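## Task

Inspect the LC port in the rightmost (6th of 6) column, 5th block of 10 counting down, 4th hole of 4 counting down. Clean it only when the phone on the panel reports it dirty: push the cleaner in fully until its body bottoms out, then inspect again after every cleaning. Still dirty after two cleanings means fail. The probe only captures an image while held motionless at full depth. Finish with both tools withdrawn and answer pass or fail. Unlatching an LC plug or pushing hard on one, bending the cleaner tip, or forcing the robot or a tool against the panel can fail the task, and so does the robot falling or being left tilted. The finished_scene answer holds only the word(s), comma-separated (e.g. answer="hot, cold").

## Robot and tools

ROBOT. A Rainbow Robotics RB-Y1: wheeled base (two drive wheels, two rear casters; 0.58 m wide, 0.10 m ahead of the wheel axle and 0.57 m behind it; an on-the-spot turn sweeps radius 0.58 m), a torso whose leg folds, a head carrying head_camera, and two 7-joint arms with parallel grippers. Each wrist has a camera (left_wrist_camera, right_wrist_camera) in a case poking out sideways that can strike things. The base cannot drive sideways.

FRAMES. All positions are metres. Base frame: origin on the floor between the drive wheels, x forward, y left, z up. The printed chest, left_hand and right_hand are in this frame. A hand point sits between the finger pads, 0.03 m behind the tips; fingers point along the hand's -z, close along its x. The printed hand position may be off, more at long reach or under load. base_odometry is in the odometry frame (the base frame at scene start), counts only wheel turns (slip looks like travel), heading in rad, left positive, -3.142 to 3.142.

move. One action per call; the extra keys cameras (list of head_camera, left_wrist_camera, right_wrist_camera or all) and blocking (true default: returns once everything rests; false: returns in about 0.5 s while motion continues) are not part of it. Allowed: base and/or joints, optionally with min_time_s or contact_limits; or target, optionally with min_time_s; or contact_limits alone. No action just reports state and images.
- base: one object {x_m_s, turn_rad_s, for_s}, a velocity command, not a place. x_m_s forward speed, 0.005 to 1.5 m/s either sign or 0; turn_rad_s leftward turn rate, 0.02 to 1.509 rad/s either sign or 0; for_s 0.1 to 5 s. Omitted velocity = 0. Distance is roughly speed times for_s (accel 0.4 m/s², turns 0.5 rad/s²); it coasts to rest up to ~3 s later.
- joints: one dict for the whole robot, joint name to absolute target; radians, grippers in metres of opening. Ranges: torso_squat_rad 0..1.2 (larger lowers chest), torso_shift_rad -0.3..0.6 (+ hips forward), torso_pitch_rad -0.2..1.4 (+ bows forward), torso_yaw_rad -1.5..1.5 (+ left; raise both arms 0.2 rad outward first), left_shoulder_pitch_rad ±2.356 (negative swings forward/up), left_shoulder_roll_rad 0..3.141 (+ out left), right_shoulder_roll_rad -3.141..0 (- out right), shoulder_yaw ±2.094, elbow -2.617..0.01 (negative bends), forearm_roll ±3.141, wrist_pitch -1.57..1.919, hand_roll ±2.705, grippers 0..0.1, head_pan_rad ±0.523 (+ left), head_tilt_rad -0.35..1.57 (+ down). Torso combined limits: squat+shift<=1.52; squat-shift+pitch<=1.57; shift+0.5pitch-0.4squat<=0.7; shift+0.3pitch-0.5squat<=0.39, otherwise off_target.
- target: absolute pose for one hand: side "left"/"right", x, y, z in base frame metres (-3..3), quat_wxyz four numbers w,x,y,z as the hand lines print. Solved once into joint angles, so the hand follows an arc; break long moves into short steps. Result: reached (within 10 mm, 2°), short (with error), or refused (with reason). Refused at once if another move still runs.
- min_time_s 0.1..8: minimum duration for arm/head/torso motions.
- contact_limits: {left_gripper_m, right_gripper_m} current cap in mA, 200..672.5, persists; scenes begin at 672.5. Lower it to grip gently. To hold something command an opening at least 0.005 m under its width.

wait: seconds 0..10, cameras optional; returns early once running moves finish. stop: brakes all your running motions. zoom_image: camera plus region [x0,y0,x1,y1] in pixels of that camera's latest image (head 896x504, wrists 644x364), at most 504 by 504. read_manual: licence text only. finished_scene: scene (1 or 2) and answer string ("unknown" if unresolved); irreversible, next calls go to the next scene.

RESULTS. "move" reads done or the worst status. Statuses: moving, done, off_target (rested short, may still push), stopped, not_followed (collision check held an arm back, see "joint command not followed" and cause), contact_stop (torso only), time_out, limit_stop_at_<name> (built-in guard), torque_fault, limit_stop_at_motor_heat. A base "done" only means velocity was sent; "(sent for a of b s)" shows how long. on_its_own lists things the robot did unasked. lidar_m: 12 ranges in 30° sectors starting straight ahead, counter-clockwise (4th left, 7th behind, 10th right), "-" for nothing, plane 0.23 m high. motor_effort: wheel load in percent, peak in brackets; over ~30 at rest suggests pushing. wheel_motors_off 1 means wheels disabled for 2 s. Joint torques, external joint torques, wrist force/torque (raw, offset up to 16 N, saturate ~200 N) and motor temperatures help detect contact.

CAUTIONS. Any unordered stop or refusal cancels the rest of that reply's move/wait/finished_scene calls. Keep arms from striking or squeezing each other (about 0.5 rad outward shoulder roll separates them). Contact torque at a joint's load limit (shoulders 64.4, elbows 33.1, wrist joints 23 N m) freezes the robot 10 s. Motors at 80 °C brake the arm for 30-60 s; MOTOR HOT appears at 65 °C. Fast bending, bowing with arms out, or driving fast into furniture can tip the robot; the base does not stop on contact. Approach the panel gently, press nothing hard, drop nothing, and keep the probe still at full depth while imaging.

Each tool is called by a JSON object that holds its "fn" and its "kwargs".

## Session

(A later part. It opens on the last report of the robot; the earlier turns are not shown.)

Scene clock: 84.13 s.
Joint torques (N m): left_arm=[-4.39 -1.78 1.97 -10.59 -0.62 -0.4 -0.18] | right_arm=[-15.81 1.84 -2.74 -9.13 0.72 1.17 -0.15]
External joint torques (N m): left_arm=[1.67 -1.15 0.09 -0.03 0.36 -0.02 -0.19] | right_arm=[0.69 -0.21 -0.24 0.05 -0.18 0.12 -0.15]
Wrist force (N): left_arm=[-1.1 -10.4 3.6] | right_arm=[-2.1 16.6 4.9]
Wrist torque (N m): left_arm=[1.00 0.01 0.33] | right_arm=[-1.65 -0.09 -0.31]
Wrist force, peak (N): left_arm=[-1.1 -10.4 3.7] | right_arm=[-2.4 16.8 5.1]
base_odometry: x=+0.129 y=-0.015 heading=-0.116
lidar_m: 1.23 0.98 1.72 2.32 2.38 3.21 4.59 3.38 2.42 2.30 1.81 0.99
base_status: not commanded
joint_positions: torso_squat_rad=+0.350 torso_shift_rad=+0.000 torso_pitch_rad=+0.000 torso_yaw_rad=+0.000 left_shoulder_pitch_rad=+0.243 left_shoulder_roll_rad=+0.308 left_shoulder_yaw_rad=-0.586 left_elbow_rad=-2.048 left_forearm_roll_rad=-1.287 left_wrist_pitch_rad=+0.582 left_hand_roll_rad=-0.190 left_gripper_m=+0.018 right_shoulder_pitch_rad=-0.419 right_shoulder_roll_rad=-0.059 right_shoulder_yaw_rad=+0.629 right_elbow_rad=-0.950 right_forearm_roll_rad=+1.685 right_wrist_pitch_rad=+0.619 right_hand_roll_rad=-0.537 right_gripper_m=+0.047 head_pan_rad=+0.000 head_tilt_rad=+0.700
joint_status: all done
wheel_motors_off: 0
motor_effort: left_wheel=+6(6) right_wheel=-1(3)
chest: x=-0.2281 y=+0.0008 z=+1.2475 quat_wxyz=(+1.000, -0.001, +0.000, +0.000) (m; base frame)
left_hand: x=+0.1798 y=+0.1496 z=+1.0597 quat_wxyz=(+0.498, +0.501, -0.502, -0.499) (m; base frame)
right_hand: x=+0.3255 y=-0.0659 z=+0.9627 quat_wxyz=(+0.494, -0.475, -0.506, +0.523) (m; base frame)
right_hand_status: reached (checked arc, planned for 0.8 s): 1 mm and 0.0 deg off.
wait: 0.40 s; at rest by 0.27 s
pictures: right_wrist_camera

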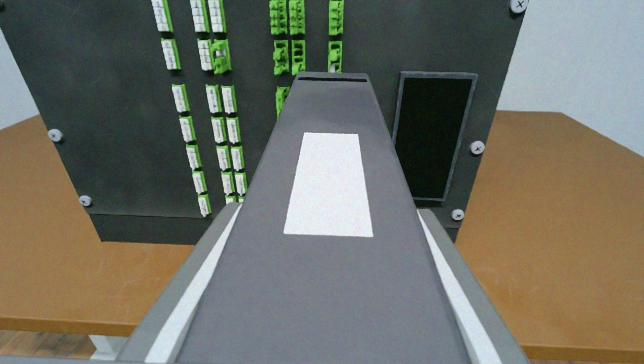

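{"fn": "move", "kwargs": {"target": {"side":"right","x":0.310,"y":-0.0664,"z":0.962,"quat_wxyz":[0.49405,-0.47551,-0.50605,0.52351]}, "min_time_s": 0.8}}

{"fn": "move", "kwargs": {"target": {"side":"right","x":0.325,"y":-0.0662,"z":0.9625,"quat_wxyz":[0.49405,-0.47551,-0.50605,0.52351]}, "min_time_s": 1.2}}

{"fn": "wait", "kwargs": {"seconds": 0.4, "cameras": ["right_wrist_camera"]}}

{"fn": "zoom_image", "kwargs": {"camera": "right_wrist_camera", "region": [305, 40, 365, 85]}}

Scene clock: 85.80 s.
Joint torques (N m): left_arm=[-4.44 -1.41 2.13 -10.58 -0.69 -0.33 -0.18] | right_arm=[-14.47 0.46 -2 -10.1 0.89 1.07 0.12]
External joint torques (N m): left_arm=[1.63 -0.78 0.25 -0.02 0.29 0.04 -0.2] | right_arm=[0.98 -2.04 0.41 -0.68 -0.06 0.13 0.13]
Wrist force (N): left_arm=[-1.0 -10.8 3.6] | right_arm=[-1.9 16.3 4.9]
Wrist torque (N m): left_arm=[1.07 0.00 0.35] | right_arm=[-1.65 -0.08 -0.31]
Wrist force, peak (N): left_arm=[-1.0 -10.8 3.6] | right_arm=[-2.4 16.9 4.9]
move: done
base_odometry: x=+0.129 y=-0.015 heading=-0.116
lidar_m: 1.23 0.98 1.71 2.31 2.39 3.21 4.58 3.38 2.41 2.31 1.80 0.98
base_status: not commanded
joint_positions: torso_squat_rad=+0.350 torso_shift_rad=+0.000 torso_pitch_rad=+0.000 torso_yaw_rad=+0.000 left_shoulder_pitch_rad=+0.243 left_shoulder_roll_rad=+0.308 left_shoulder_yaw_rad=-0.586 left_elbow_rad=-2.048 left_forearm_roll_rad=-1.287 left_wrist_pitch_rad=+0.582 left_hand_roll_rad=-0.190 left_gripper_m=+0.018 right_shoulder_pitch_rad=-0.349 right_shoulder_roll_rad=-0.070 right_shoulder_yaw_rad=+0.633 right_elbow_rad=-1.044 right_forearm_roll_rad=+1.673 right_wrist_pitch_rad=+0.619 right_hand_roll_rad=-0.479 right_gripper_m=+0.047 head_pan_rad=+0.000 head_tilt_rad=+0.700
joint_status: all done
wheel_motors_off: 0
motor_effort: left_wheel=+6(6) right_wheel=-1(3)
chest: x=-0.2281 y=+0.0008 z=+1.2475 quat_wxyz=(+1.000, -0.001, +0.000, +0.000) (m; base frame)
left_hand: x=+0.1798 y=+0.1496 z=+1.0597 quat_wxyz=(+0.498, +0.501, -0.502, -0.499) (m; base frame)
right_hand: x=+0.3100 y=-0.0663 z=+0.9620 quat_wxyz=(+0.494, -0.475, -0.506, +0.523) (m; base frame)
right_hand_status: reached (checked arc, planned for 0.8 s): 0 mm and 0.0 deg off.
pictures: none

Scene clock: 87.33 s.
Joint torques (N m): left_arm=[-4.33 -1.62 1.86 -10.64 -0.65 -0.37 -0.23] | right_arm=[-18 3.68 -3.73 -8.88 1.18 1.15 -0.55]
External joint torques (N m): left_arm=[1.73 -0.99 -0.02 -0.08 0.32 0 -0.24] | right_arm=[-1.55 1.62 -1.24 0.32 0.28 0.12 -0.55]
Wrist force (N): left_arm=[-1.2 -10.4 3.9] | right_arm=[-2.1 16.4 4.7]
Wrist torque (N m): left_arm=[0.98 -0.02 0.34] | right_arm=[-1.65 -0.10 -0.19]
Wrist force, peak (N): left_arm=[-1.0 -10.8 3.7] | right_arm=[-2.2 16.9 4.9]
move: done
base_odometry: x=+0.129 y=-0.015 heading=-0.116
lidar_m: 1.23 0.99 1.71 2.32 2.40 3.21 4.59 3.38 2.42 2.30 1.82 0.99
base_status: not commanded
joint_positions: torso_squat_rad=+0.350 torso_shift_rad=+0.000 torso_pitch_rad=+0.000 torso_yaw_rad=+0.000 left_shoulder_pitch_rad=+0.243 left_shoulder_roll_rad=+0.308 left_shoulder_yaw_rad=-0.586 left_elbow_rad=-2.048 left_forearm_roll_rad=-1.287 left_wrist_pitch_rad=+0.582 left_hand_roll_rad=-0.190 left_gripper_m=+0.018 right_shoulder_pitch_rad=-0.414 right_shoulder_roll_rad=-0.061 right_shoulder_yaw_rad=+0.628 right_elbow_rad=-0.956 right_forearm_roll_rad=+1.684 right_wrist_pitch_rad=+0.617 right_hand_roll_rad=-0.532 right_gripper_m=+0.047 head_pan_rad=+0.000 head_tilt_rad=+0.700
joint_status: all done
wheel_motors_off: 0
motor_effort: left_wheel=+6(6) right_wheel=+0(3)
chest: x=-0.2281 y=+0.0008 z=+1.2475 quat_wxyz=(+1.000, -0.001, +0.000, +0.000) (m; base frame)
left_hand: x=+0.1798 y=+0.1496 z=+1.0597 quat_wxyz=(+0.498, +0.501, -0.502, -0.499) (m; base frame)
right_hand: x=+0.3248 y=-0.0665 z=+0.9623 quat_wxyz=(+0.494, -0.475, -0.505, +0.524) (m; base frame)
right_hand_status: reached (checked arc, planned for 1.2 s): 0 mm and 0.1 deg off.
pictures: none

Scene clock: 87.73 s.
Joint torques (N m): left_arm=[-4.3 -1.57 1.45 -10.66 -0.84 -0.48 -0.26] | right_arm=[-17.65 3.52 -3.8 -8.9 1.21 1.16 -0.59]
External joint torques (N m): left_arm=[1.77 -0.94 -0.42 -0.1 0.14 -0.11 -0.28] | right_arm=[-1.2 1.46 -1.3 0.3 0.3 0.13 -0.58]
Wrist force (N): left_arm=[-0.7 -9.8 3.5] | right_arm=[-2.3 16.3 4.9]
Wrist torque (N m): left_arm=[0.94 0.04 0.34] | right_arm=[-1.65 -0.11 -0.20]
Wrist force, peak (N): left_arm=[-1.1 -10.5 3.7] | right_arm=[-2.1 16.6 5.0]
base_odometry: x=+0.129 y=-0.015 heading=-0.116
lidar_m: 1.23 0.99 1.72 2.32 2.39 3.21 4.58 3.37 2.42 2.30 1.81 0.99
base_status: not commanded
joint_positions: torso_squat_rad=+0.350 torso_shift_rad=+0.000 torso_pitch_rad=+0.000 torso_yaw_rad=+0.000 left_shoulder_pitch_rad=+0.243 left_shoulder_roll_rad=+0.308 left_shoulder_yaw_rad=-0.586 left_elbow_rad=-2.048 left_forearm_roll_rad=-1.287 left_wrist_pitch_rad=+0.582 left_hand_roll_rad=-0.190 left_gripper_m=+0.018 right_shoulder_pitch_rad=-0.414 right_shoulder_roll_rad=-0.061 right_shoulder_yaw_rad=+0.628 right_elbow_rad=-0.956 right_forearm_roll_rad=+1.684 right_wrist_pitch_rad=+0.617 right_hand_roll_rad=-0.532 right_gripper_m=+0.047 head_pan_rad=+0.000 head_tilt_rad=+0.700
joint_status: all done
wheel_motors_off: 0
motor_effort: left_wheel=+6(6) right_wheel=-1(3)
chest: x=-0.2281 y=+0.0008 z=+1.2475 quat_wxyz=(+1.000, -0.001, +0.000, +0.000) (m; base frame)
left_hand: x=+0.1798 y=+0.1496 z=+1.0597 quat_wxyz=(+0.498, +0.501, -0.502, -0.499) (m; base frame)
right_hand: x=+0.3248 y=-0.0665 z=+0.9623 quat_wxyz=(+0.494, -0.475, -0.505, +0.524) (m; base frame)
right_hand_status: reached (checked arc, planned for 1.2 s): 0 mm and 0.1 deg off.
wait: 0.40 s; at rest by 0.27 s
pictures: right_wrist_camera

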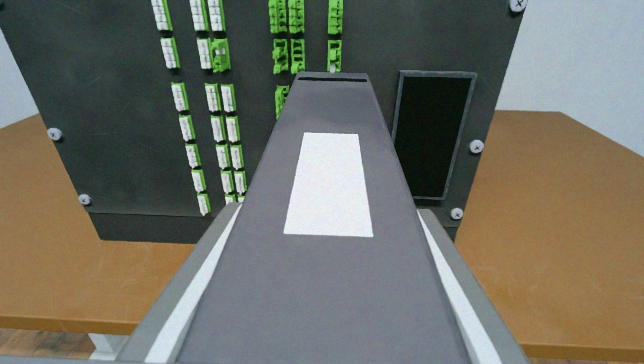

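Scaled by 8.400 from the camera's 644x364 image, which has a finer 920x520 frame.

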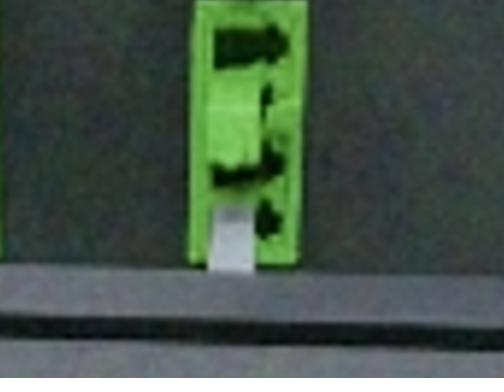

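{"fn": "move", "kwargs": {"target": {"side":"right","x":0.3285,"y":-0.0661,"z":0.9627,"quat_wxyz":[0.49405,-0.47551,-0.50605,0.52351]}, "min_time_s": 1.2}}

{"fn": "wait", "kwargs": {"seconds": 0.4, "cameras": ["right_wrist_camera"]}}

{"fn": "zoom_image", "kwargs": {"camera": "right_wrist_camera", "region": [305, 40, 365, 85]}}

Scene clock: 89.77 s.
Joint torques (N m): left_arm=[-4.36 -1.33 1.67 -10.54 -0.7 -0.38 -0.22] | right_arm=[-18.92 2.86 -3.21 -9.2 1.34 2.32 -0.58]
External joint torques (N m): left_arm=[1.7 -0.7 -0.2 0.02 0.28 0 -0.24] | right_arm=[-2.23 0.91 -0.7 -0.06 0.44 1.26 -0.57]
Wrist force (N): left_arm=[-1.1 -10.1 3.9] | right_arm=[-1.0 17.3 4.4]
Wrist torque (N m): left_arm=[0.94 0.01 0.33] | right_arm=[-1.31 -0.29 -0.18]
Wrist force, peak (N): left_arm=[-1.5 -10.5 4.0] | right_arm=[-2.1 15.9 18.0]
move: done
base_odometry: x=+0.129 y=-0.015 heading=-0.116
lidar_m: 1.23 0.97 1.71 2.32 2.39 3.20 4.59 3.38 2.41 2.30 1.82 0.99
base_status: not commanded
joint_positions: torso_squat_rad=+0.350 torso_shift_rad=+0.000 torso_pitch_rad=+0.000 torso_yaw_rad=+0.000 left_shoulder_pitch_rad=+0.243 left_shoulder_roll_rad=+0.308 left_shoulder_yaw_rad=-0.586 left_elbow_rad=-2.048 left_forearm_roll_rad=-1.287 left_wrist_pitch_rad=+0.582 left_hand_roll_rad=-0.190 left_gripper_m=+0.018 right_shoulder_pitch_rad=-0.430 right_shoulder_roll_rad=-0.058 right_shoulder_yaw_rad=+0.629 right_elbow_rad=-0.933 right_forearm_roll_rad=+1.687 right_wrist_pitch_rad=+0.618 right_hand_roll_rad=-0.546 right_gripper_m=+0.047 head_pan_rad=+0.000 head_tilt_rad=+0.700
joint_status: all done
wheel_motors_off: 0
motor_effort: left_wheel=+6(6) right_wheel=-2(3)
chest: x=-0.2281 y=+0.0008 z=+1.2475 quat_wxyz=(+1.000, -0.001, +0.000, +0.000) (m; base frame)
left_hand: x=+0.1798 y=+0.1496 z=+1.0597 quat_wxyz=(+0.498, +0.501, -0.502, -0.499) (m; base frame)
right_hand: x=+0.3282 y=-0.0664 z=+0.9623 quat_wxyz=(+0.494, -0.475, -0.505, +0.524) (m; base frame)
right_hand_status: reached (checked arc, planned for 1.2 s): 1 mm and 0.1 deg off.
pictures: none

Scene clock: 90.17 s.
Joint torques (N m): left_arm=[-4.21 -1.61 1.81 -10.75 -0.67 -0.29 -0.18] | right_arm=[-18.58 2.66 -3.53 -9.35 1.21 2.32 -0.61]
External joint torques (N m): left_arm=[1.85 -0.97 -0.07 -0.19 0.31 0.09 -0.19] | right_arm=[-1.9 0.71 -1.02 -0.21 0.31 1.26 -0.61]
Wrist force (N): left_arm=[-1.3 -10.1 4.1] | right_arm=[-1.3 18.1 5.2]
Wrist torque (N m): left_arm=[0.94 -0.04 0.36] | right_arm=[-1.31 -0.27 -0.18]
Wrist force, peak (N): left_arm=[-1.1 -10.5 3.5] | right_arm=[-1.6 18.5 5.1]
base_odometry: x=+0.129 y=-0.015 heading=-0.116
lidar_m: 1.23 0.99 1.72 2.31 2.38 3.20 4.59 3.37 2.40 2.31 1.82 1.00
base_status: not commanded
joint_positions: torso_squat_rad=+0.350 torso_shift_rad=+0.000 torso_pitch_rad=+0.000 torso_yaw_rad=+0.000 left_shoulder_pitch_rad=+0.243 left_shoulder_roll_rad=+0.308 left_shoulder_yaw_rad=-0.586 left_elbow_rad=-2.048 left_forearm_roll_rad=-1.287 left_wrist_pitch_rad=+0.582 left_hand_roll_rad=-0.190 left_gripper_m=+0.018 right_shoulder_pitch_rad=-0.430 right_shoulder_roll_rad=-0.058 right_shoulder_yaw_rad=+0.629 right_elbow_rad=-0.933 right_forearm_roll_rad=+1.687 right_wrist_pitch_rad=+0.618 right_hand_roll_rad=-0.546 right_gripper_m=+0.047 head_pan_rad=+0.000 head_tilt_rad=+0.700
joint_status: all done
wheel_motors_off: 0
motor_effort: left_wheel=+5(6) right_wheel=-1(3)
chest: x=-0.2281 y=+0.0008 z=+1.2475 quat_wxyz=(+1.000, -0.001, +0.000, +0.000) (m; base frame)
left_hand: x=+0.1798 y=+0.1496 z=+1.0597 quat_wxyz=(+0.498, +0.501, -0.502, -0.499) (m; base frame)
right_hand: x=+0.3282 y=-0.0664 z=+0.9623 quat_wxyz=(+0.494, -0.475, -0.505, +0.524) (m; base frame)
right_hand_status: reached (checked arc, planned for 1.2 s): 1 mm and 0.1 deg off.
wait: 0.40 s; at rest by 0.27 s
pictures: right_wrist_camera

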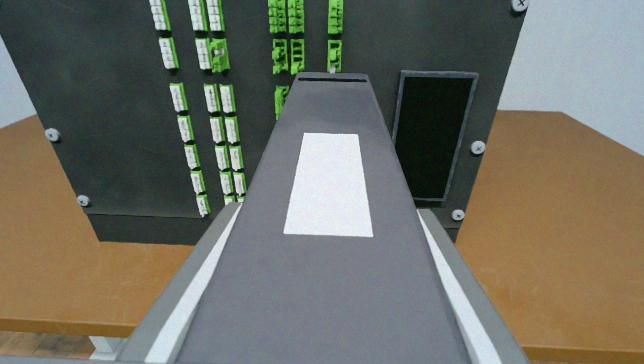

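Scaled by 8.400 from the camera's 644x364 image, which has a finer 920x520 frame.

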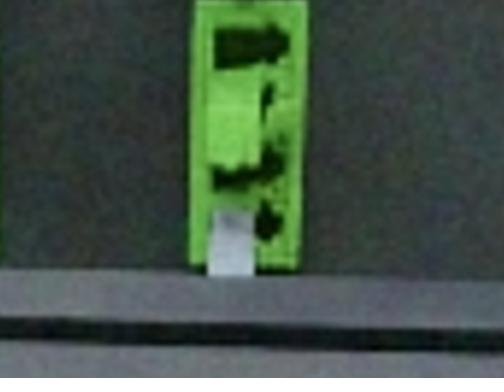

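{"fn": "move", "kwargs": {"target": {"side":"right","x":0.3335,"y":-0.0660,"z":0.9625,"quat_wxyz":[0.49405,-0.47551,-0.50605,0.52351]}, "min_time_s": 1.2}}

{"fn": "wait", "kwargs": {"seconds": 0.4, "cameras": ["right_wrist_camera","left_wrist_camera"]}}

{"fn": "zoom_image", "kwargs": {"camera": "right_wrist_camera", "region": [305, 40, 365, 85]}}

{"fn": "zoom_image", "kwargs": {"camera": "left_wrist_camera", "region": [440, 90, 520, 150]}}

Scene clock: 92.37 s.
Joint torques (N m): left_arm=[-4.18 -1.66 1.77 -10.47 -0.66 -0.43 -0.18] | right_arm=[-17.85 2.2 -3.08 -8.24 0.84 2.09 -0.57]
External joint torques (N m): left_arm=[1.88 -1.03 -0.1 0.09 0.32 -0.06 -0.19] | right_arm=[-0.82 0.42 -0.56 0.8 -0.04 0.99 -0.56]
Wrist force (N): left_arm=[-1.3 -10.2 3.4] | right_arm=[-0.9 16.5 5.1]
Wrist torque (N m): left_arm=[1.00 -0.05 0.34] | right_arm=[-1.64 -0.37 -0.16]
Wrist force, peak (N): left_arm=[-1.3 -10.7 3.8] | right_arm=[-1.8 18.7 5.6]
move: done
base_odometry: x=+0.129 y=-0.015 heading=-0.116
lidar_m: 1.23 0.99 1.71 2.31 2.39 3.20 4.59 3.38 2.42 2.31 1.80 0.99
base_status: not commanded
joint_positions: torso_squat_rad=+0.350 torso_shift_rad=+0.000 torso_pitch_rad=+0.000 torso_yaw_rad=+0.000 left_shoulder_pitch_rad=+0.243 left_shoulder_roll_rad=+0.308 left_shoulder_yaw_rad=-0.586 left_elbow_rad=-2.048 left_forearm_roll_rad=-1.287 left_wrist_pitch_rad=+0.582 left_hand_roll_rad=-0.190 left_gripper_m=+0.018 right_shoulder_pitch_rad=-0.455 right_shoulder_roll_rad=-0.054 right_shoulder_yaw_rad=+0.629 right_elbow_rad=-0.899 right_forearm_roll_rad=+1.693 right_wrist_pitch_rad=+0.619 right_hand_roll_rad=-0.569 right_gripper_m=+0.047 head_pan_rad=+0.000 head_tilt_rad=+0.700
joint_status: all done
wheel_motors_off: 0
motor_effort: left_wheel=+6(6) right_wheel=-1(3)
chest: x=-0.2281 y=+0.0008 z=+1.2475 quat_wxyz=(+1.000, -0.001, +0.000, +0.000) (m; base frame)
left_hand: x=+0.1798 y=+0.1496 z=+1.0597 quat_wxyz=(+0.498, +0.501, -0.502, -0.499) (m; base frame)
right_hand: x=+0.3332 y=-0.0662 z=+0.9625 quat_wxyz=(+0.494, -0.475, -0.505, +0.524) (m; base frame)
right_hand_status: reached (checked arc, planned for 1.2 s): 0 mm and 0.1 deg off.
pictures: none

Scene clock: 92.77 s.
Joint torques (N m): left_arm=[-4.34 -1.45 1.79 -10.67 -0.79 -0.48 -0.17] | right_arm=[-17.89 2.32 -2.86 -8.27 0.78 2.24 -0.68]
External joint torques (N m): left_arm=[1.72 -0.81 -0.09 -0.11 0.18 -0.1 -0.18] | right_arm=[-0.86 0.54 -0.34 0.77 -0.1 1.14 -0.67]
Wrist force (N): left_arm=[-1.1 -10.0 3.6] | right_arm=[-1.0 16.1 5.2]
Wrist torque (N m): left_arm=[0.95 -0.03 0.34] | right_arm=[-1.68 -0.41 -0.17]
Wrist force, peak (N): left_arm=[-1.3 -10.6 3.4] | right_arm=[-1.0 17.0 5.4]
base_odometry: x=+0.129 y=-0.015 heading=-0.116
lidar_m: 1.23 0.98 1.71 2.31 2.40 3.20 4.58 3.37 2.41 2.30 1.81 0.99
base_status: not commanded
joint_positions: torso_squat_rad=+0.350 torso_shift_rad=+0.000 torso_pitch_rad=+0.000 torso_yaw_rad=+0.000 left_shoulder_pitch_rad=+0.243 left_shoulder_roll_rad=+0.308 left_shoulder_yaw_rad=-0.586 left_elbow_rad=-2.048 left_forearm_roll_rad=-1.287 left_wrist_pitch_rad=+0.582 left_hand_roll_rad=-0.190 left_gripper_m=+0.018 right_shoulder_pitch_rad=-0.455 right_shoulder_roll_rad=-0.054 right_shoulder_yaw_rad=+0.629 right_elbow_rad=-0.899 right_forearm_roll_rad=+1.693 right_wrist_pitch_rad=+0.619 right_hand_roll_rad=-0.569 right_gripper_m=+0.047 head_pan_rad=+0.000 head_tilt_rad=+0.700
joint_status: all done
wheel_motors_off: 0
motor_effort: left_wheel=+5(6) right_wheel=-1(3)
chest: x=-0.2281 y=+0.0008 z=+1.2475 quat_wxyz=(+1.000, -0.001, +0.000, +0.000) (m; base frame)
left_hand: x=+0.1798 y=+0.1496 z=+1.0597 quat_wxyz=(+0.498, +0.501, -0.502, -0.499) (m; base frame)
right_hand: x=+0.3332 y=-0.0662 z=+0.9625 quat_wxyz=(+0.494, -0.475, -0.505, +0.524) (m; base frame)
right_hand_status: reached (checked arc, planned for 1.2 s): 0 mm and 0.1 deg off.
wait: 0.40 s; at rest by 0.27 s
pictures: left_wrist_camera, right_wrist_camera

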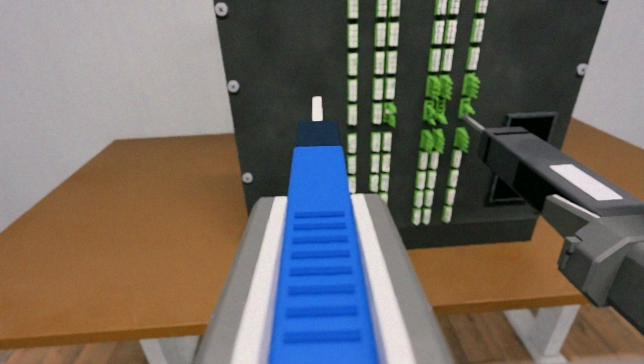

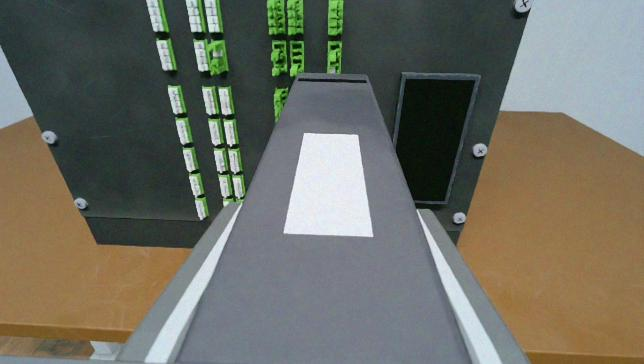

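Scaled by 8.400 from the camera's 644x364 image, which has a finer 920x520 frame.

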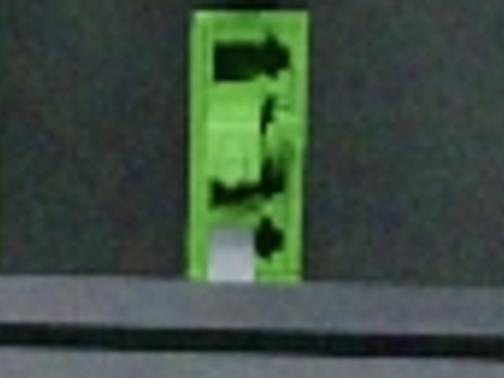

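Scaled by 6.300 from the camera's 644x364 image, which has a finer 1265x715 frame.

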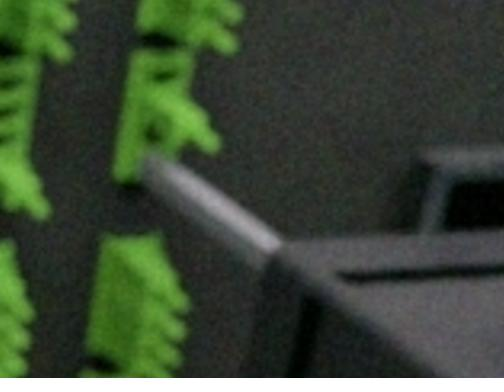

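{"fn": "move", "kwargs": {"target": {"side":"right","x":0.3385,"y":-0.0659,"z":0.9625,"quat_wxyz":[0.49405,-0.47551,-0.50605,0.52351]}, "min_time_s": 1.2}}

{"fn": "wait", "kwargs": {"seconds": 0.4, "cameras": ["right_wrist_camera","head_camera"]}}

{"fn": "zoom_image", "kwargs": {"camera": "right_wrist_camera", "region": [305, 40, 365, 85]}}

Scene clock: 94.90 s.
Joint torques (N m): left_arm=[-4.09 -1.69 1.56 -10.44 -0.53 -0.44 -0.18] | right_arm=[-26.22 -0.63 -6.07 -9.55 0.63 1.72 -0.69]
External joint torques (N m): left_arm=[1.98 -1.06 -0.32 0.12 0.45 -0.07 -0.2] | right_arm=[-8.88 -2.25 -3.56 -0.62 -0.24 0.58 -0.68]
Wrist force (N): left_arm=[-1.4 -10.0 3.5] | right_arm=[-1.9 16.3 39.4]
Wrist torque (N m): left_arm=[0.94 -0.04 0.34] | right_arm=[-2.04 -0.22 -0.07]
Wrist force, peak (N): left_arm=[-1.2 -10.7 3.9] | right_arm=[-1.9 16.5 41.0]
move: done
base_odometry: x=+0.129 y=-0.015 heading=-0.116
lidar_m: 1.23 0.97 1.72 2.31 2.40 3.19 4.59 3.37 2.41 2.30 1.81 1.00
base_status: not commanded
joint_positions: torso_squat_rad=+0.350 torso_shift_rad=+0.000 torso_pitch_rad=+0.000 torso_yaw_rad=+0.000 left_shoulder_pitch_rad=+0.243 left_shoulder_roll_rad=+0.308 left_shoulder_yaw_rad=-0.586 left_elbow_rad=-2.048 left_forearm_roll_rad=-1.287 left_wrist_pitch_rad=+0.582 left_hand_roll_rad=-0.190 left_gripper_m=+0.018 right_shoulder_pitch_rad=-0.478 right_shoulder_roll_rad=-0.049 right_shoulder_yaw_rad=+0.632 right_elbow_rad=-0.860 right_forearm_roll_rad=+1.700 right_wrist_pitch_rad=+0.621 right_hand_roll_rad=-0.595 right_gripper_m=+0.047 head_pan_rad=+0.000 head_tilt_rad=+0.700
joint_status: all done
wheel_motors_off: 0
motor_effort: left_wheel=+6(7) right_wheel=+0(3)
chest: x=-0.2284 y=+0.0008 z=+1.2475 quat_wxyz=(+1.000, -0.001, +0.000, +0.000) (m; base frame)
left_hand: x=+0.1796 y=+0.1496 z=+1.0599 quat_wxyz=(+0.498, +0.501, -0.502, -0.499) (m; base frame)
right_hand: x=+0.3371 y=-0.0660 z=+0.9615 quat_wxyz=(+0.495, -0.475, -0.505, +0.524) (m; base frame)
right_hand_status: reached (checked arc, planned for 1.2 s): 2 mm and 0.2 deg off.
pictures: none

Scene clock: 95.30 s.
Joint torques (N m): left_arm=[-4.5 -1.4 1.95 -10.56 -0.76 -0.39 -0.2] | right_arm=[-26.39 -0.68 -6.23 -9.46 0.65 1.65 -0.79]
External joint torques (N m): left_arm=[1.57 -0.77 0.08 0 0.22 -0.01 -0.21] | right_arm=[-9.04 -2.31 -3.72 -0.54 -0.21 0.51 -0.78]
Wrist force (N): left_arm=[-0.9 -10.5 3.8] | right_arm=[-1.4 15.7 38.0]
Wrist torque (N m): left_arm=[1.03 0.00 0.34] | right_arm=[-2.03 -0.22 -0.07]
Wrist force, peak (N): left_arm=[-1.2 -10.5 3.7] | right_arm=[-1.6 16.4 38.9]
base_odometry: x=+0.129 y=-0.015 heading=-0.116
lidar_m: 1.23 0.99 1.72 2.31 2.39 3.20 4.58 3.37 2.42 2.31 1.80 0.99
base_status: not commanded
joint_positions: torso_squat_rad=+0.350 torso_shift_rad=+0.000 torso_pitch_rad=+0.000 torso_yaw_rad=+0.000 left_shoulder_pitch_rad=+0.243 left_shoulder_roll_rad=+0.308 left_shoulder_yaw_rad=-0.586 left_elbow_rad=-2.048 left_forearm_roll_rad=-1.287 left_wrist_pitch_rad=+0.582 left_hand_roll_rad=-0.190 left_gripper_m=+0.018 right_shoulder_pitch_rad=-0.478 right_shoulder_roll_rad=-0.049 right_shoulder_yaw_rad=+0.632 right_elbow_rad=-0.860 right_forearm_roll_rad=+1.700 right_wrist_pitch_rad=+0.621 right_hand_roll_rad=-0.595 right_gripper_m=+0.047 head_pan_rad=+0.000 head_tilt_rad=+0.700
joint_status: all done
wheel_motors_off: 0
motor_effort: left_wheel=+7(7) right_wheel=+1(3)
chest: x=-0.2284 y=+0.0008 z=+1.2475 quat_wxyz=(+1.000, -0.001, +0.000, +0.000) (m; base frame)
left_hand: x=+0.1796 y=+0.1496 z=+1.0599 quat_wxyz=(+0.498, +0.501, -0.502, -0.499) (m; base frame)
right_hand: x=+0.3371 y=-0.0660 z=+0.9615 quat_wxyz=(+0.495, -0.475, -0.505, +0.524) (m; base frame)
right_hand_status: reached (checked arc, planned for 1.2 s): 2 mm and 0.2 deg off.
wait: 0.40 s; at rest by 0.27 s
pictures: head_camera, right_wrist_camera

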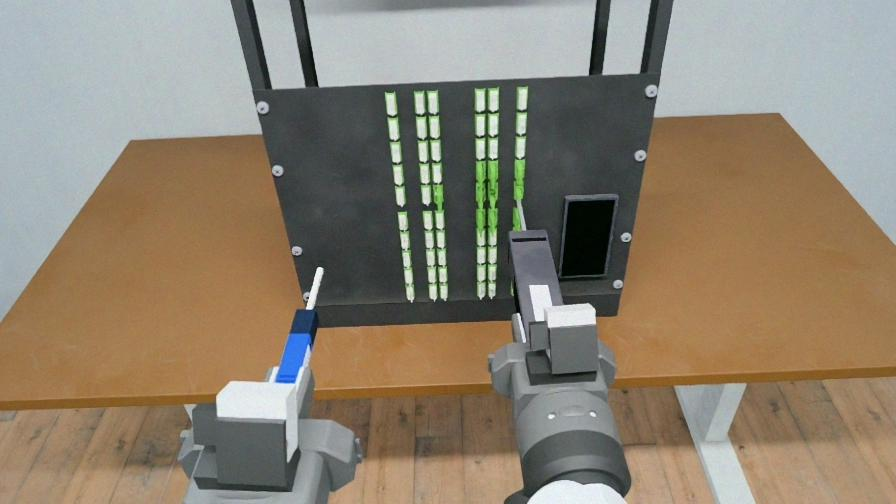

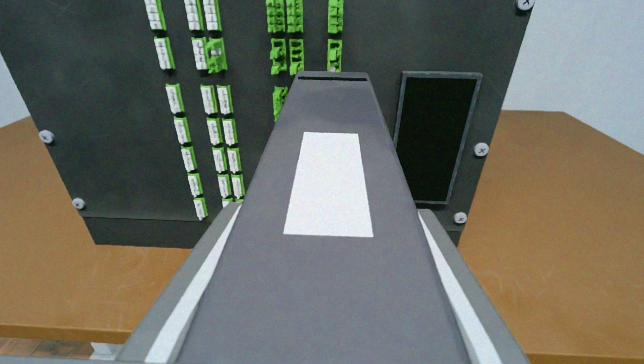

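Scaled by 8.400 from the camera's 644x364 image, which has a finer 920x520 frame.

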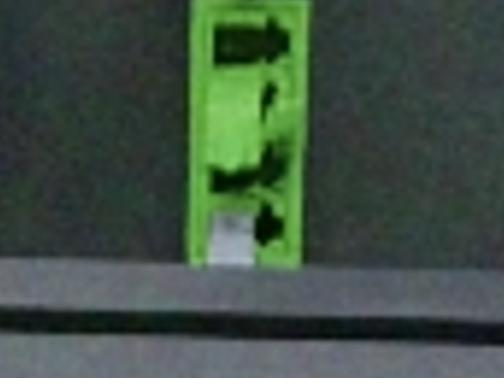

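{"fn": "wait", "kwargs": {"seconds": 1.5, "cameras": ["head_camera","left_wrist_camera"]}}

{"fn": "zoom_image", "kwargs": {"camera": "left_wrist_camera", "region": [430, 80, 600, 230]}}

{"fn": "zoom_image", "kwargs": {"camera": "head_camera", "region": [480, 170, 640, 300]}}

Scene clock: 97.37 s.
Joint torques (N m): left_arm=[-4.22 -1.75 1.94 -10.57 -0.73 -0.33 -0.22] | right_arm=[-26.25 -0.8 -6.07 -9.46 0.71 1.62 -0.57]
External joint torques (N m): left_arm=[1.85 -1.11 0.06 -0.01 0.25 0.04 -0.23] | right_arm=[-8.91 -2.42 -3.55 -0.54 -0.16 0.47 -0.56]
Wrist force (N): left_arm=[-1.1 -10.7 3.8] | right_arm=[-1.9 16.9 37.5]
Wrist torque (N m): left_arm=[1.03 -0.01 0.34] | right_arm=[-2.01 -0.22 -0.09]
Wrist force, peak (N): left_arm=[-1.1 -10.9 3.9] | right_arm=[-1.6 16.8 38.1]
base_odometry: x=+0.129 y=-0.015 heading=-0.116
lidar_m: 1.23 0.99 1.71 2.31 2.38 3.20 4.59 3.38 2.41 2.31 1.81 1.00
base_status: not commanded
joint_positions: torso_squat_rad=+0.350 torso_shift_rad=+0.000 torso_pitch_rad=+0.000 torso_yaw_rad=+0.000 left_shoulder_pitch_rad=+0.243 left_shoulder_roll_rad=+0.308 left_shoulder_yaw_rad=-0.586 left_elbow_rad=-2.048 left_forearm_roll_rad=-1.287 left_wrist_pitch_rad=+0.582 left_hand_roll_rad=-0.190 left_gripper_m=+0.018 right_shoulder_pitch_rad=-0.478 right_shoulder_roll_rad=-0.049 right_shoulder_yaw_rad=+0.632 right_elbow_rad=-0.860 right_forearm_roll_rad=+1.700 right_wrist_pitch_rad=+0.621 right_hand_roll_rad=-0.595 right_gripper_m=+0.047 head_pan_rad=+0.000 head_tilt_rad=+0.700
joint_status: all done
wheel_motors_off: 0
motor_effort: left_wheel=+7(7) right_wheel=+1(3)
chest: x=-0.2284 y=+0.0008 z=+1.2475 quat_wxyz=(+1.000, -0.001, +0.000, +0.000) (m; base frame)
left_hand: x=+0.1796 y=+0.1496 z=+1.0599 quat_wxyz=(+0.498, +0.501, -0.502, -0.499) (m; base frame)
right_hand: x=+0.3371 y=-0.0660 z=+0.9615 quat_wxyz=(+0.495, -0.475, -0.505, +0.524) (m; base frame)
right_hand_status: reached (checked arc, planned for 1.2 s): 2 mm and 0.2 deg off.
wait: 1.50 s; at rest from the start
pictures: head_camera, left_wrist_camera

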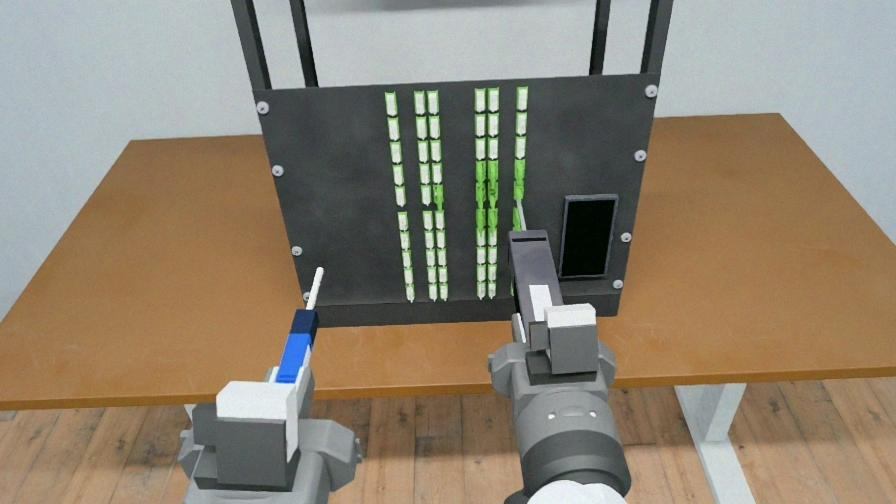

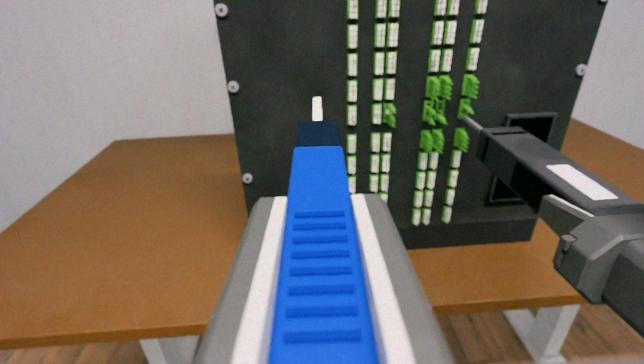

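Scaled by 2.965 from the camera's 644x364 image, which has a finer 1265x715 frame.

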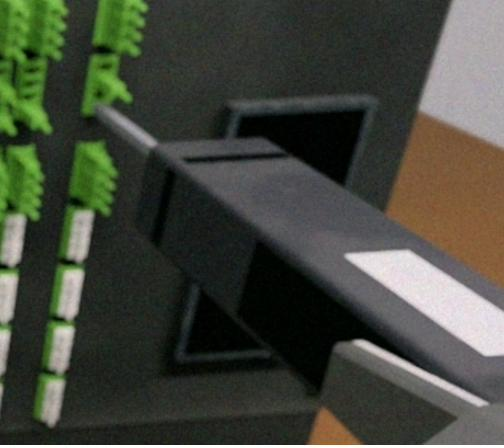

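Scaled by 3.150 from the camera's 896x504 image, which has a finer 1280x720 frame.

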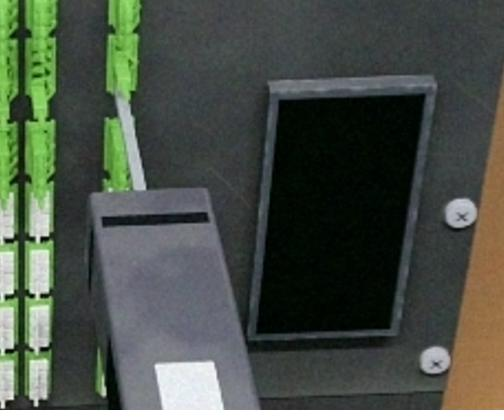

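{"fn": "move", "kwargs": {"target": {"side":"right","x":0.3405,"y":-0.0658,"z":0.9625,"quat_wxyz":[0.49405,-0.47551,-0.50605,0.52351]}, "min_time_s": 1.2}}

{"fn": "wait", "kwargs": {"seconds": 2, "cameras": ["right_wrist_camera","head_camera","left_wrist_camera"]}}

{"fn": "zoom_image", "kwargs": {"camera": "right_wrist_camera", "region": [305, 40, 365, 85]}}

Scene clock: 101.00 s.
Joint torques (N m): left_arm=[-4.67 -1.39 2.05 -10.62 -0.75 -0.43 -0.2] | right_arm=[-29.54 -1.68 -7.18 -10.13 1 2.14 -0.59]
External joint torques (N m): left_arm=[1.4 -0.75 0.17 -0.06 0.23 -0.06 -0.21] | right_arm=[-12.02 -3.22 -4.67 -1.3 0.15 0.96 -0.58]
Wrist force (N): left_arm=[-1.0 -10.0 3.4] | right_arm=[-1.6 17.1 45.7]
Wrist torque (N m): left_arm=[0.96 0.02 0.34] | right_arm=[-1.72 -0.23 -0.08]
Wrist force, peak (N): left_arm=[-0.6 -10.9 3.6] | right_arm=[-2.1 16.6 48.0]
move: done
base_odometry: x=+0.129 y=-0.015 heading=-0.116
lidar_m: 1.23 0.99 1.71 2.32 2.38 3.20 4.59 3.38 2.41 2.30 1.80 0.99
base_status: not commanded
joint_positions: torso_squat_rad=+0.350 torso_shift_rad=-0.001 torso_pitch_rad=-0.001 torso_yaw_rad=+0.000 left_shoulder_pitch_rad=+0.243 left_shoulder_roll_rad=+0.308 left_shoulder_yaw_rad=-0.586 left_elbow_rad=-2.048 left_forearm_roll_rad=-1.287 left_wrist_pitch_rad=+0.582 left_hand_roll_rad=-0.190 left_gripper_m=+0.018 right_shoulder_pitch_rad=-0.492 right_shoulder_roll_rad=-0.046 right_shoulder_yaw_rad=+0.635 right_elbow_rad=-0.836 right_forearm_roll_rad=+1.705 right_wrist_pitch_rad=+0.624 right_hand_roll_rad=-0.614 right_gripper_m=+0.047 head_pan_rad=+0.000 head_tilt_rad=+0.700
joint_status: all done
wheel_motors_off: 0
motor_effort: left_wheel=+7(8) right_wheel=+3(4)
chest: x=-0.2285 y=+0.0008 z=+1.2475 quat_wxyz=(+1.000, -0.001, +0.000, +0.000) (m; base frame)
left_hand: x=+0.1795 y=+0.1496 z=+1.0599 quat_wxyz=(+0.498, +0.501, -0.503, -0.499) (m; base frame)
right_hand: x=+0.3391 y=-0.0658 z=+0.9608 quat_wxyz=(+0.495, -0.474, -0.505, +0.525) (m; base frame)
right_hand_status: reached (checked arc, planned for 1.2 s): 2 mm and 0.2 deg off.
pictures: none

Scene clock: 103.00 s.
Joint torques (N m): left_arm=[-4.29 -1.31 1.74 -10.55 -0.68 -0.43 -0.25] | right_arm=[-29.53 -1.73 -6.78 -10.28 1.01 2.15 -0.65]
External joint torques (N m): left_arm=[1.78 -0.68 -0.14 0.01 0.3 -0.05 -0.27] | right_arm=[-12.01 -3.27 -4.28 -1.45 0.16 0.97 -0.64]
Wrist force (N): left_arm=[-1.1 -10.4 3.5] | right_arm=[-1.2 16.4 45.7]
Wrist torque (N m): left_arm=[0.98 0.02 0.33] | right_arm=[-1.73 -0.22 -0.08]
Wrist force, peak (N): left_arm=[-1.2 -10.5 4.0] | right_arm=[-1.4 17.4 46.0]
base_odometry: x=+0.129 y=-0.015 heading=-0.116
lidar_m: 1.23 0.98 1.71 2.32 2.39 3.20 4.59 3.37 2.41 2.31 1.81 1.00
base_status: not commanded
joint_positions: torso_squat_rad=+0.350 torso_shift_rad=-0.001 torso_pitch_rad=-0.001 torso_yaw_rad=+0.000 left_shoulder_pitch_rad=+0.243 left_shoulder_roll_rad=+0.308 left_shoulder_yaw_rad=-0.586 left_elbow_rad=-2.048 left_forearm_roll_rad=-1.287 left_wrist_pitch_rad=+0.582 left_hand_roll_rad=-0.190 left_gripper_m=+0.018 right_shoulder_pitch_rad=-0.492 right_shoulder_roll_rad=-0.046 right_shoulder_yaw_rad=+0.635 right_elbow_rad=-0.836 right_forearm_roll_rad=+1.705 right_wrist_pitch_rad=+0.624 right_hand_roll_rad=-0.614 right_gripper_m=+0.047 head_pan_rad=+0.000 head_tilt_rad=+0.700
joint_status: all done
wheel_motors_off: 0
motor_effort: left_wheel=+7(8) right_wheel=+3(4)
chest: x=-0.2285 y=+0.0008 z=+1.2475 quat_wxyz=(+1.000, -0.001, +0.000, +0.000) (m; base frame)
left_hand: x=+0.1795 y=+0.1496 z=+1.0599 quat_wxyz=(+0.498, +0.501, -0.503, -0.499) (m; base frame)
right_hand: x=+0.3391 y=-0.0658 z=+0.9608 quat_wxyz=(+0.495, -0.474, -0.505, +0.525) (m; base frame)
right_hand_status: reached (checked arc, planned for 1.2 s): 2 mm and 0.2 deg off.
wait: 2.00 s; at rest by 0.27 s
pictures: head_camera, left_wrist_camera, right_wrist_camera

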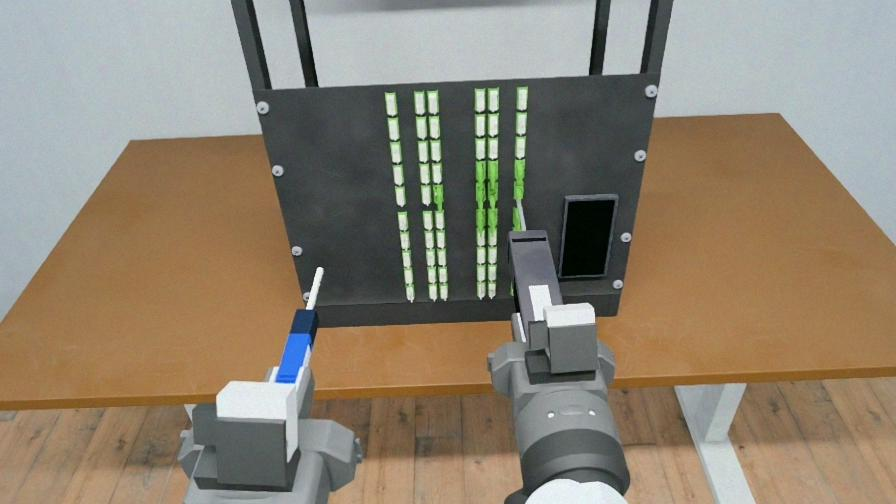

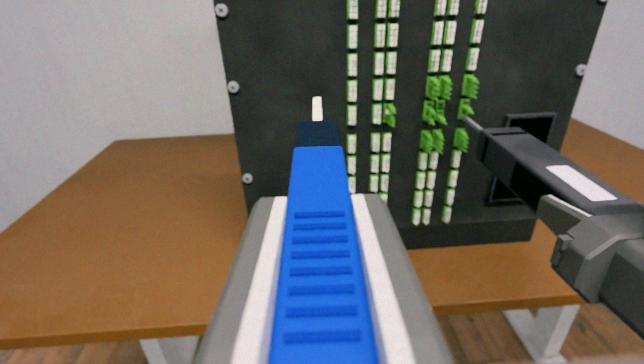

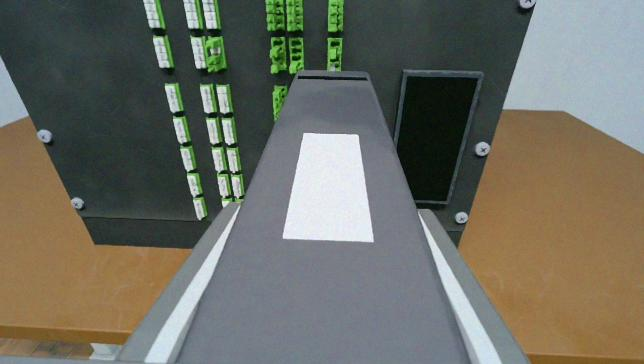

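Scaled by 8.400 from the camera's 644x364 image, which has a finer 920x520 frame.

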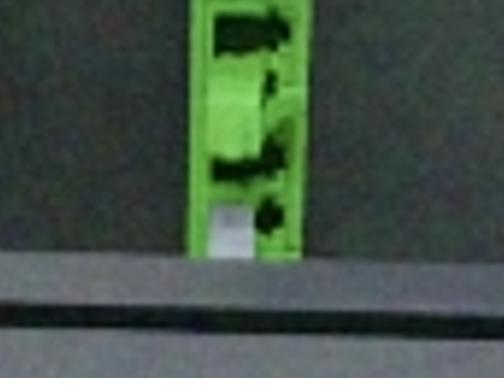

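{"fn": "move", "kwargs": {"target": {"side":"right","x":0.334,"y":-0.0658,"z":0.9622,"quat_wxyz":[0.49405,-0.47551,-0.50605,0.52351]}, "min_time_s": 1.2}}

{"fn": "wait", "kwargs": {"seconds": 0.5, "cameras": ["right_wrist_camera","head_camera","left_wrist_camera"]}}

{"fn": "zoom_image", "kwargs": {"camera": "right_wrist_camera", "region": [140, 0, 340, 240]}}

{"fn": "zoom_image", "kwargs": {"camera": "right_wrist_camera", "region": [340, 0, 560, 240]}}

{"fn": "zoom_image", "kwargs": {"camera": "right_wrist_camera", "region": [140, 200, 500, 364]}}

{"fn": "zoom_image", "kwargs": {"camera": "head_camera", "region": [480, 170, 640, 330]}}

{"fn": "zoom_image", "kwargs": {"camera": "right_wrist_camera", "region": [0, 0, 300, 260]}}

Scene clock: 106.60 s.
Joint torques (N m): left_arm=[-4.62 -1.33 1.69 -10.51 -0.69 -0.44 -0.23] | right_arm=[-14.88 -0.26 -1.85 -9.26 0.52 1.5 0.22]
External joint torques (N m): left_arm=[1.44 -0.7 -0.18 0.05 0.28 -0.06 -0.24] | right_arm=[2.28 -1.99 0.67 -0.3 -0.35 0.36 0.23]
Wrist force (N): left_arm=[-1.1 -10.1 4.3] | right_arm=[-2.0 15.6 4.8]
Wrist torque (N m): left_arm=[0.95 -0.01 0.34] | right_arm=[-1.92 -0.13 -0.30]
Wrist force, peak (N): left_arm=[-1.4 -10.8 3.6] | right_arm=[-1.5 17.2 46.2]
move: done
base_odometry: x=+0.129 y=-0.015 heading=-0.116
lidar_m: 1.23 0.97 1.72 2.32 2.39 3.20 4.59 3.37 2.42 2.30 1.81 0.99
base_status: not commanded
joint_positions: torso_squat_rad=+0.350 torso_shift_rad=+0.000 torso_pitch_rad=+0.000 torso_yaw_rad=+0.000 left_shoulder_pitch_rad=+0.243 left_shoulder_roll_rad=+0.308 left_shoulder_yaw_rad=-0.586 left_elbow_rad=-2.048 left_forearm_roll_rad=-1.287 left_wrist_pitch_rad=+0.582 left_hand_roll_rad=-0.190 left_gripper_m=+0.018 right_shoulder_pitch_rad=-0.467 right_shoulder_roll_rad=-0.051 right_shoulder_yaw_rad=+0.634 right_elbow_rad=-0.876 right_forearm_roll_rad=+1.702 right_wrist_pitch_rad=+0.627 right_hand_roll_rad=-0.591 right_gripper_m=+0.047 head_pan_rad=+0.000 head_tilt_rad=+0.700
joint_status: all done
wheel_motors_off: 0
motor_effort: left_wheel=+5(8) right_wheel=-1(4)
chest: x=-0.2280 y=+0.0008 z=+1.2475 quat_wxyz=(+1.000, -0.001, +0.000, +0.000) (m; base frame)
left_hand: x=+0.1799 y=+0.1496 z=+1.0597 quat_wxyz=(+0.498, +0.501, -0.502, -0.499) (m; base frame)
right_hand: x=+0.3347 y=-0.0656 z=+0.9620 quat_wxyz=(+0.494, -0.476, -0.506, +0.523) (m; base frame)
right_hand_status: reached (checked arc, planned for 1.2 s): 1 mm and 0.1 deg off.
pictures: none

Scene clock: 107.10 s.
Joint torques (N m): left_arm=[-4.19 -1.55 1.79 -10.72 -0.69 -0.35 -0.31] | right_arm=[-14.91 -0.04 -1.78 -9.3 0.58 1.33 0.27]
External joint torques (N m): left_arm=[1.87 -0.92 -0.08 -0.16 0.29 0.03 -0.32] | right_arm=[2.25 -1.77 0.74 -0.34 -0.3 0.19 0.28]
Wrist force (N): left_arm=[-0.8 -10.2 3.6] | right_arm=[-1.7 15.2 4.9]
Wrist torque (N m): left_arm=[0.97 0.01 0.34] | right_arm=[-1.90 -0.11 -0.29]
Wrist force, peak (N): left_arm=[-0.4 -10.5 3.6] | right_arm=[-2.0 15.9 4.8]
base_odometry: x=+0.129 y=-0.015 heading=-0.116
lidar_m: 1.22 0.98 1.71 2.31 2.39 3.20 4.58 3.37 2.41 2.31 1.81 1.00
base_status: not commanded
joint_positions: torso_squat_rad=+0.350 torso_shift_rad=+0.000 torso_pitch_rad=+0.000 torso_yaw_rad=+0.000 left_shoulder_pitch_rad=+0.243 left_shoulder_roll_rad=+0.308 left_shoulder_yaw_rad=-0.586 left_elbow_rad=-2.048 left_forearm_roll_rad=-1.287 left_wrist_pitch_rad=+0.582 left_hand_roll_rad=-0.190 left_gripper_m=+0.018 right_shoulder_pitch_rad=-0.467 right_shoulder_roll_rad=-0.051 right_shoulder_yaw_rad=+0.634 right_elbow_rad=-0.876 right_forearm_roll_rad=+1.702 right_wrist_pitch_rad=+0.627 right_hand_roll_rad=-0.591 right_gripper_m=+0.047 head_pan_rad=+0.000 head_tilt_rad=+0.700
joint_status: all done
wheel_motors_off: 0
motor_effort: left_wheel=+5(8) right_wheel=-2(4)
chest: x=-0.2280 y=+0.0008 z=+1.2475 quat_wxyz=(+1.000, -0.001, +0.000, +0.000) (m; base frame)
left_hand: x=+0.1799 y=+0.1496 z=+1.0597 quat_wxyz=(+0.498, +0.501, -0.502, -0.499) (m; base frame)
right_hand: x=+0.3347 y=-0.0656 z=+0.9620 quat_wxyz=(+0.494, -0.476, -0.506, +0.523) (m; base frame)
right_hand_status: reached (checked arc, planned for 1.2 s): 1 mm and 0.1 deg off.
wait: 0.50 s; at rest by 0.27 s
pictures: head_camera, left_wrist_camera, right_wrist_camera

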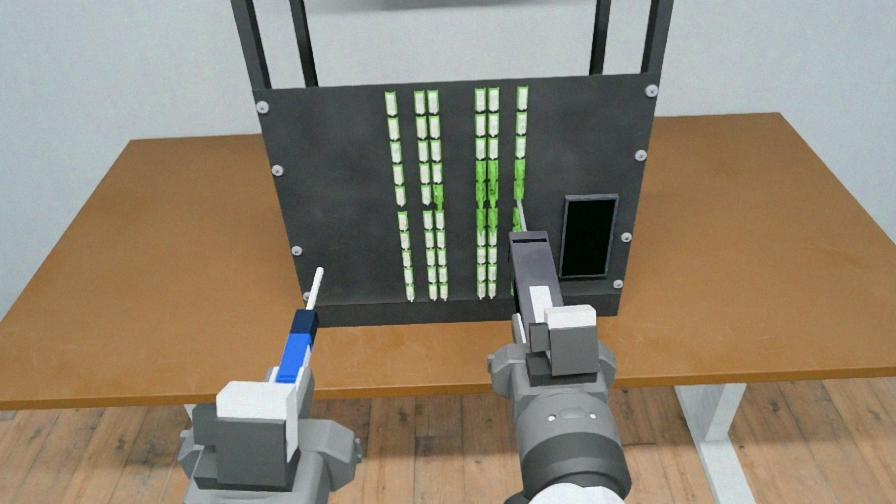

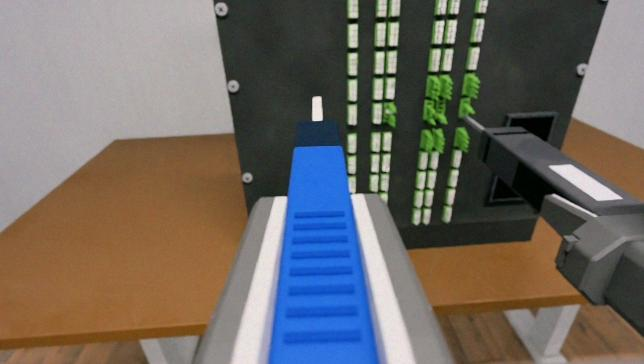

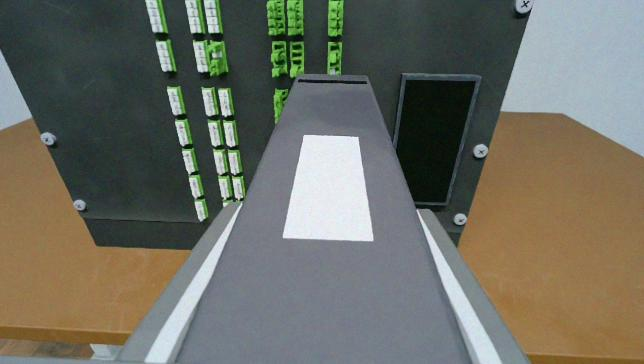

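Scaled by 2.100 from the camera's 644x364 image, which has a finer 920x520 frame.

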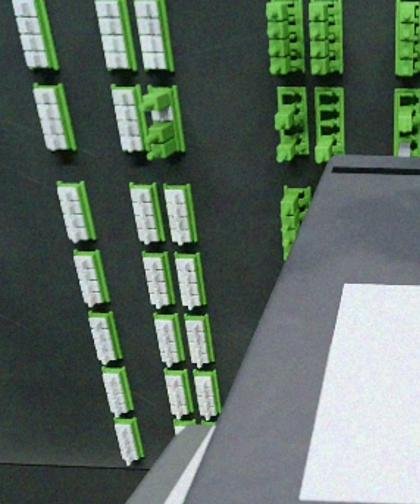

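Scaled by 2.100 from the camera's 644x364 image, which has a finer 920x520 frame.

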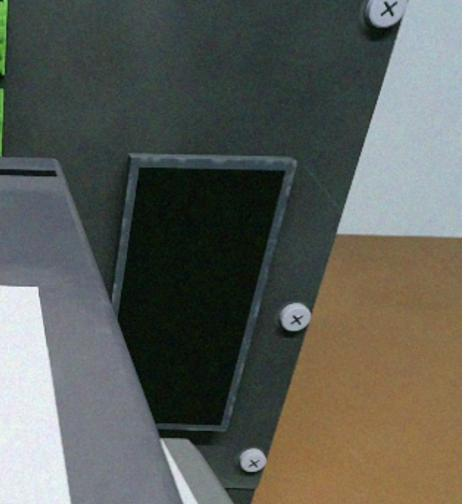

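Scaled by 1.400 from the camera's 644x364 image, which has a finer 920x520 frame.

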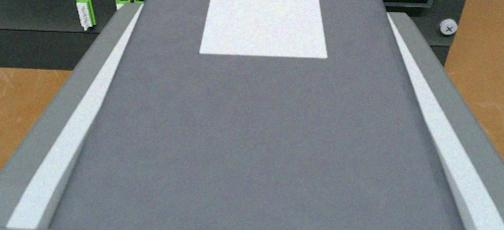

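Scaled by 3.150 from the camera's 896x504 image, which has a finer 1280x720 frame.

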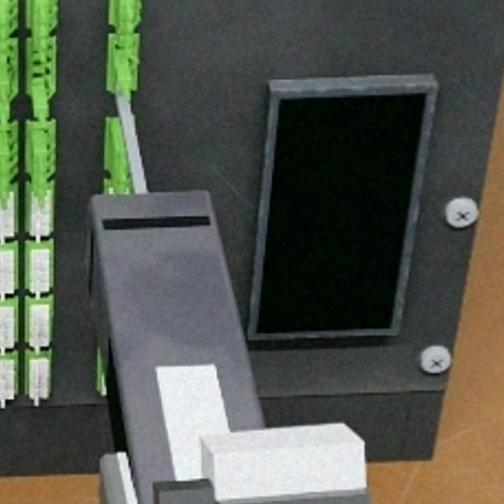

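Scaled by 1.680 from the camera's 644x364 image, which has a finer 920x520 frame.

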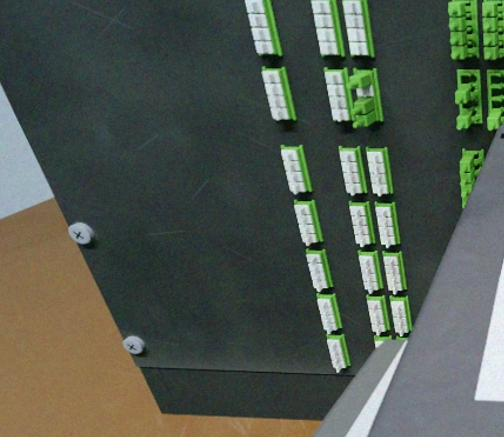

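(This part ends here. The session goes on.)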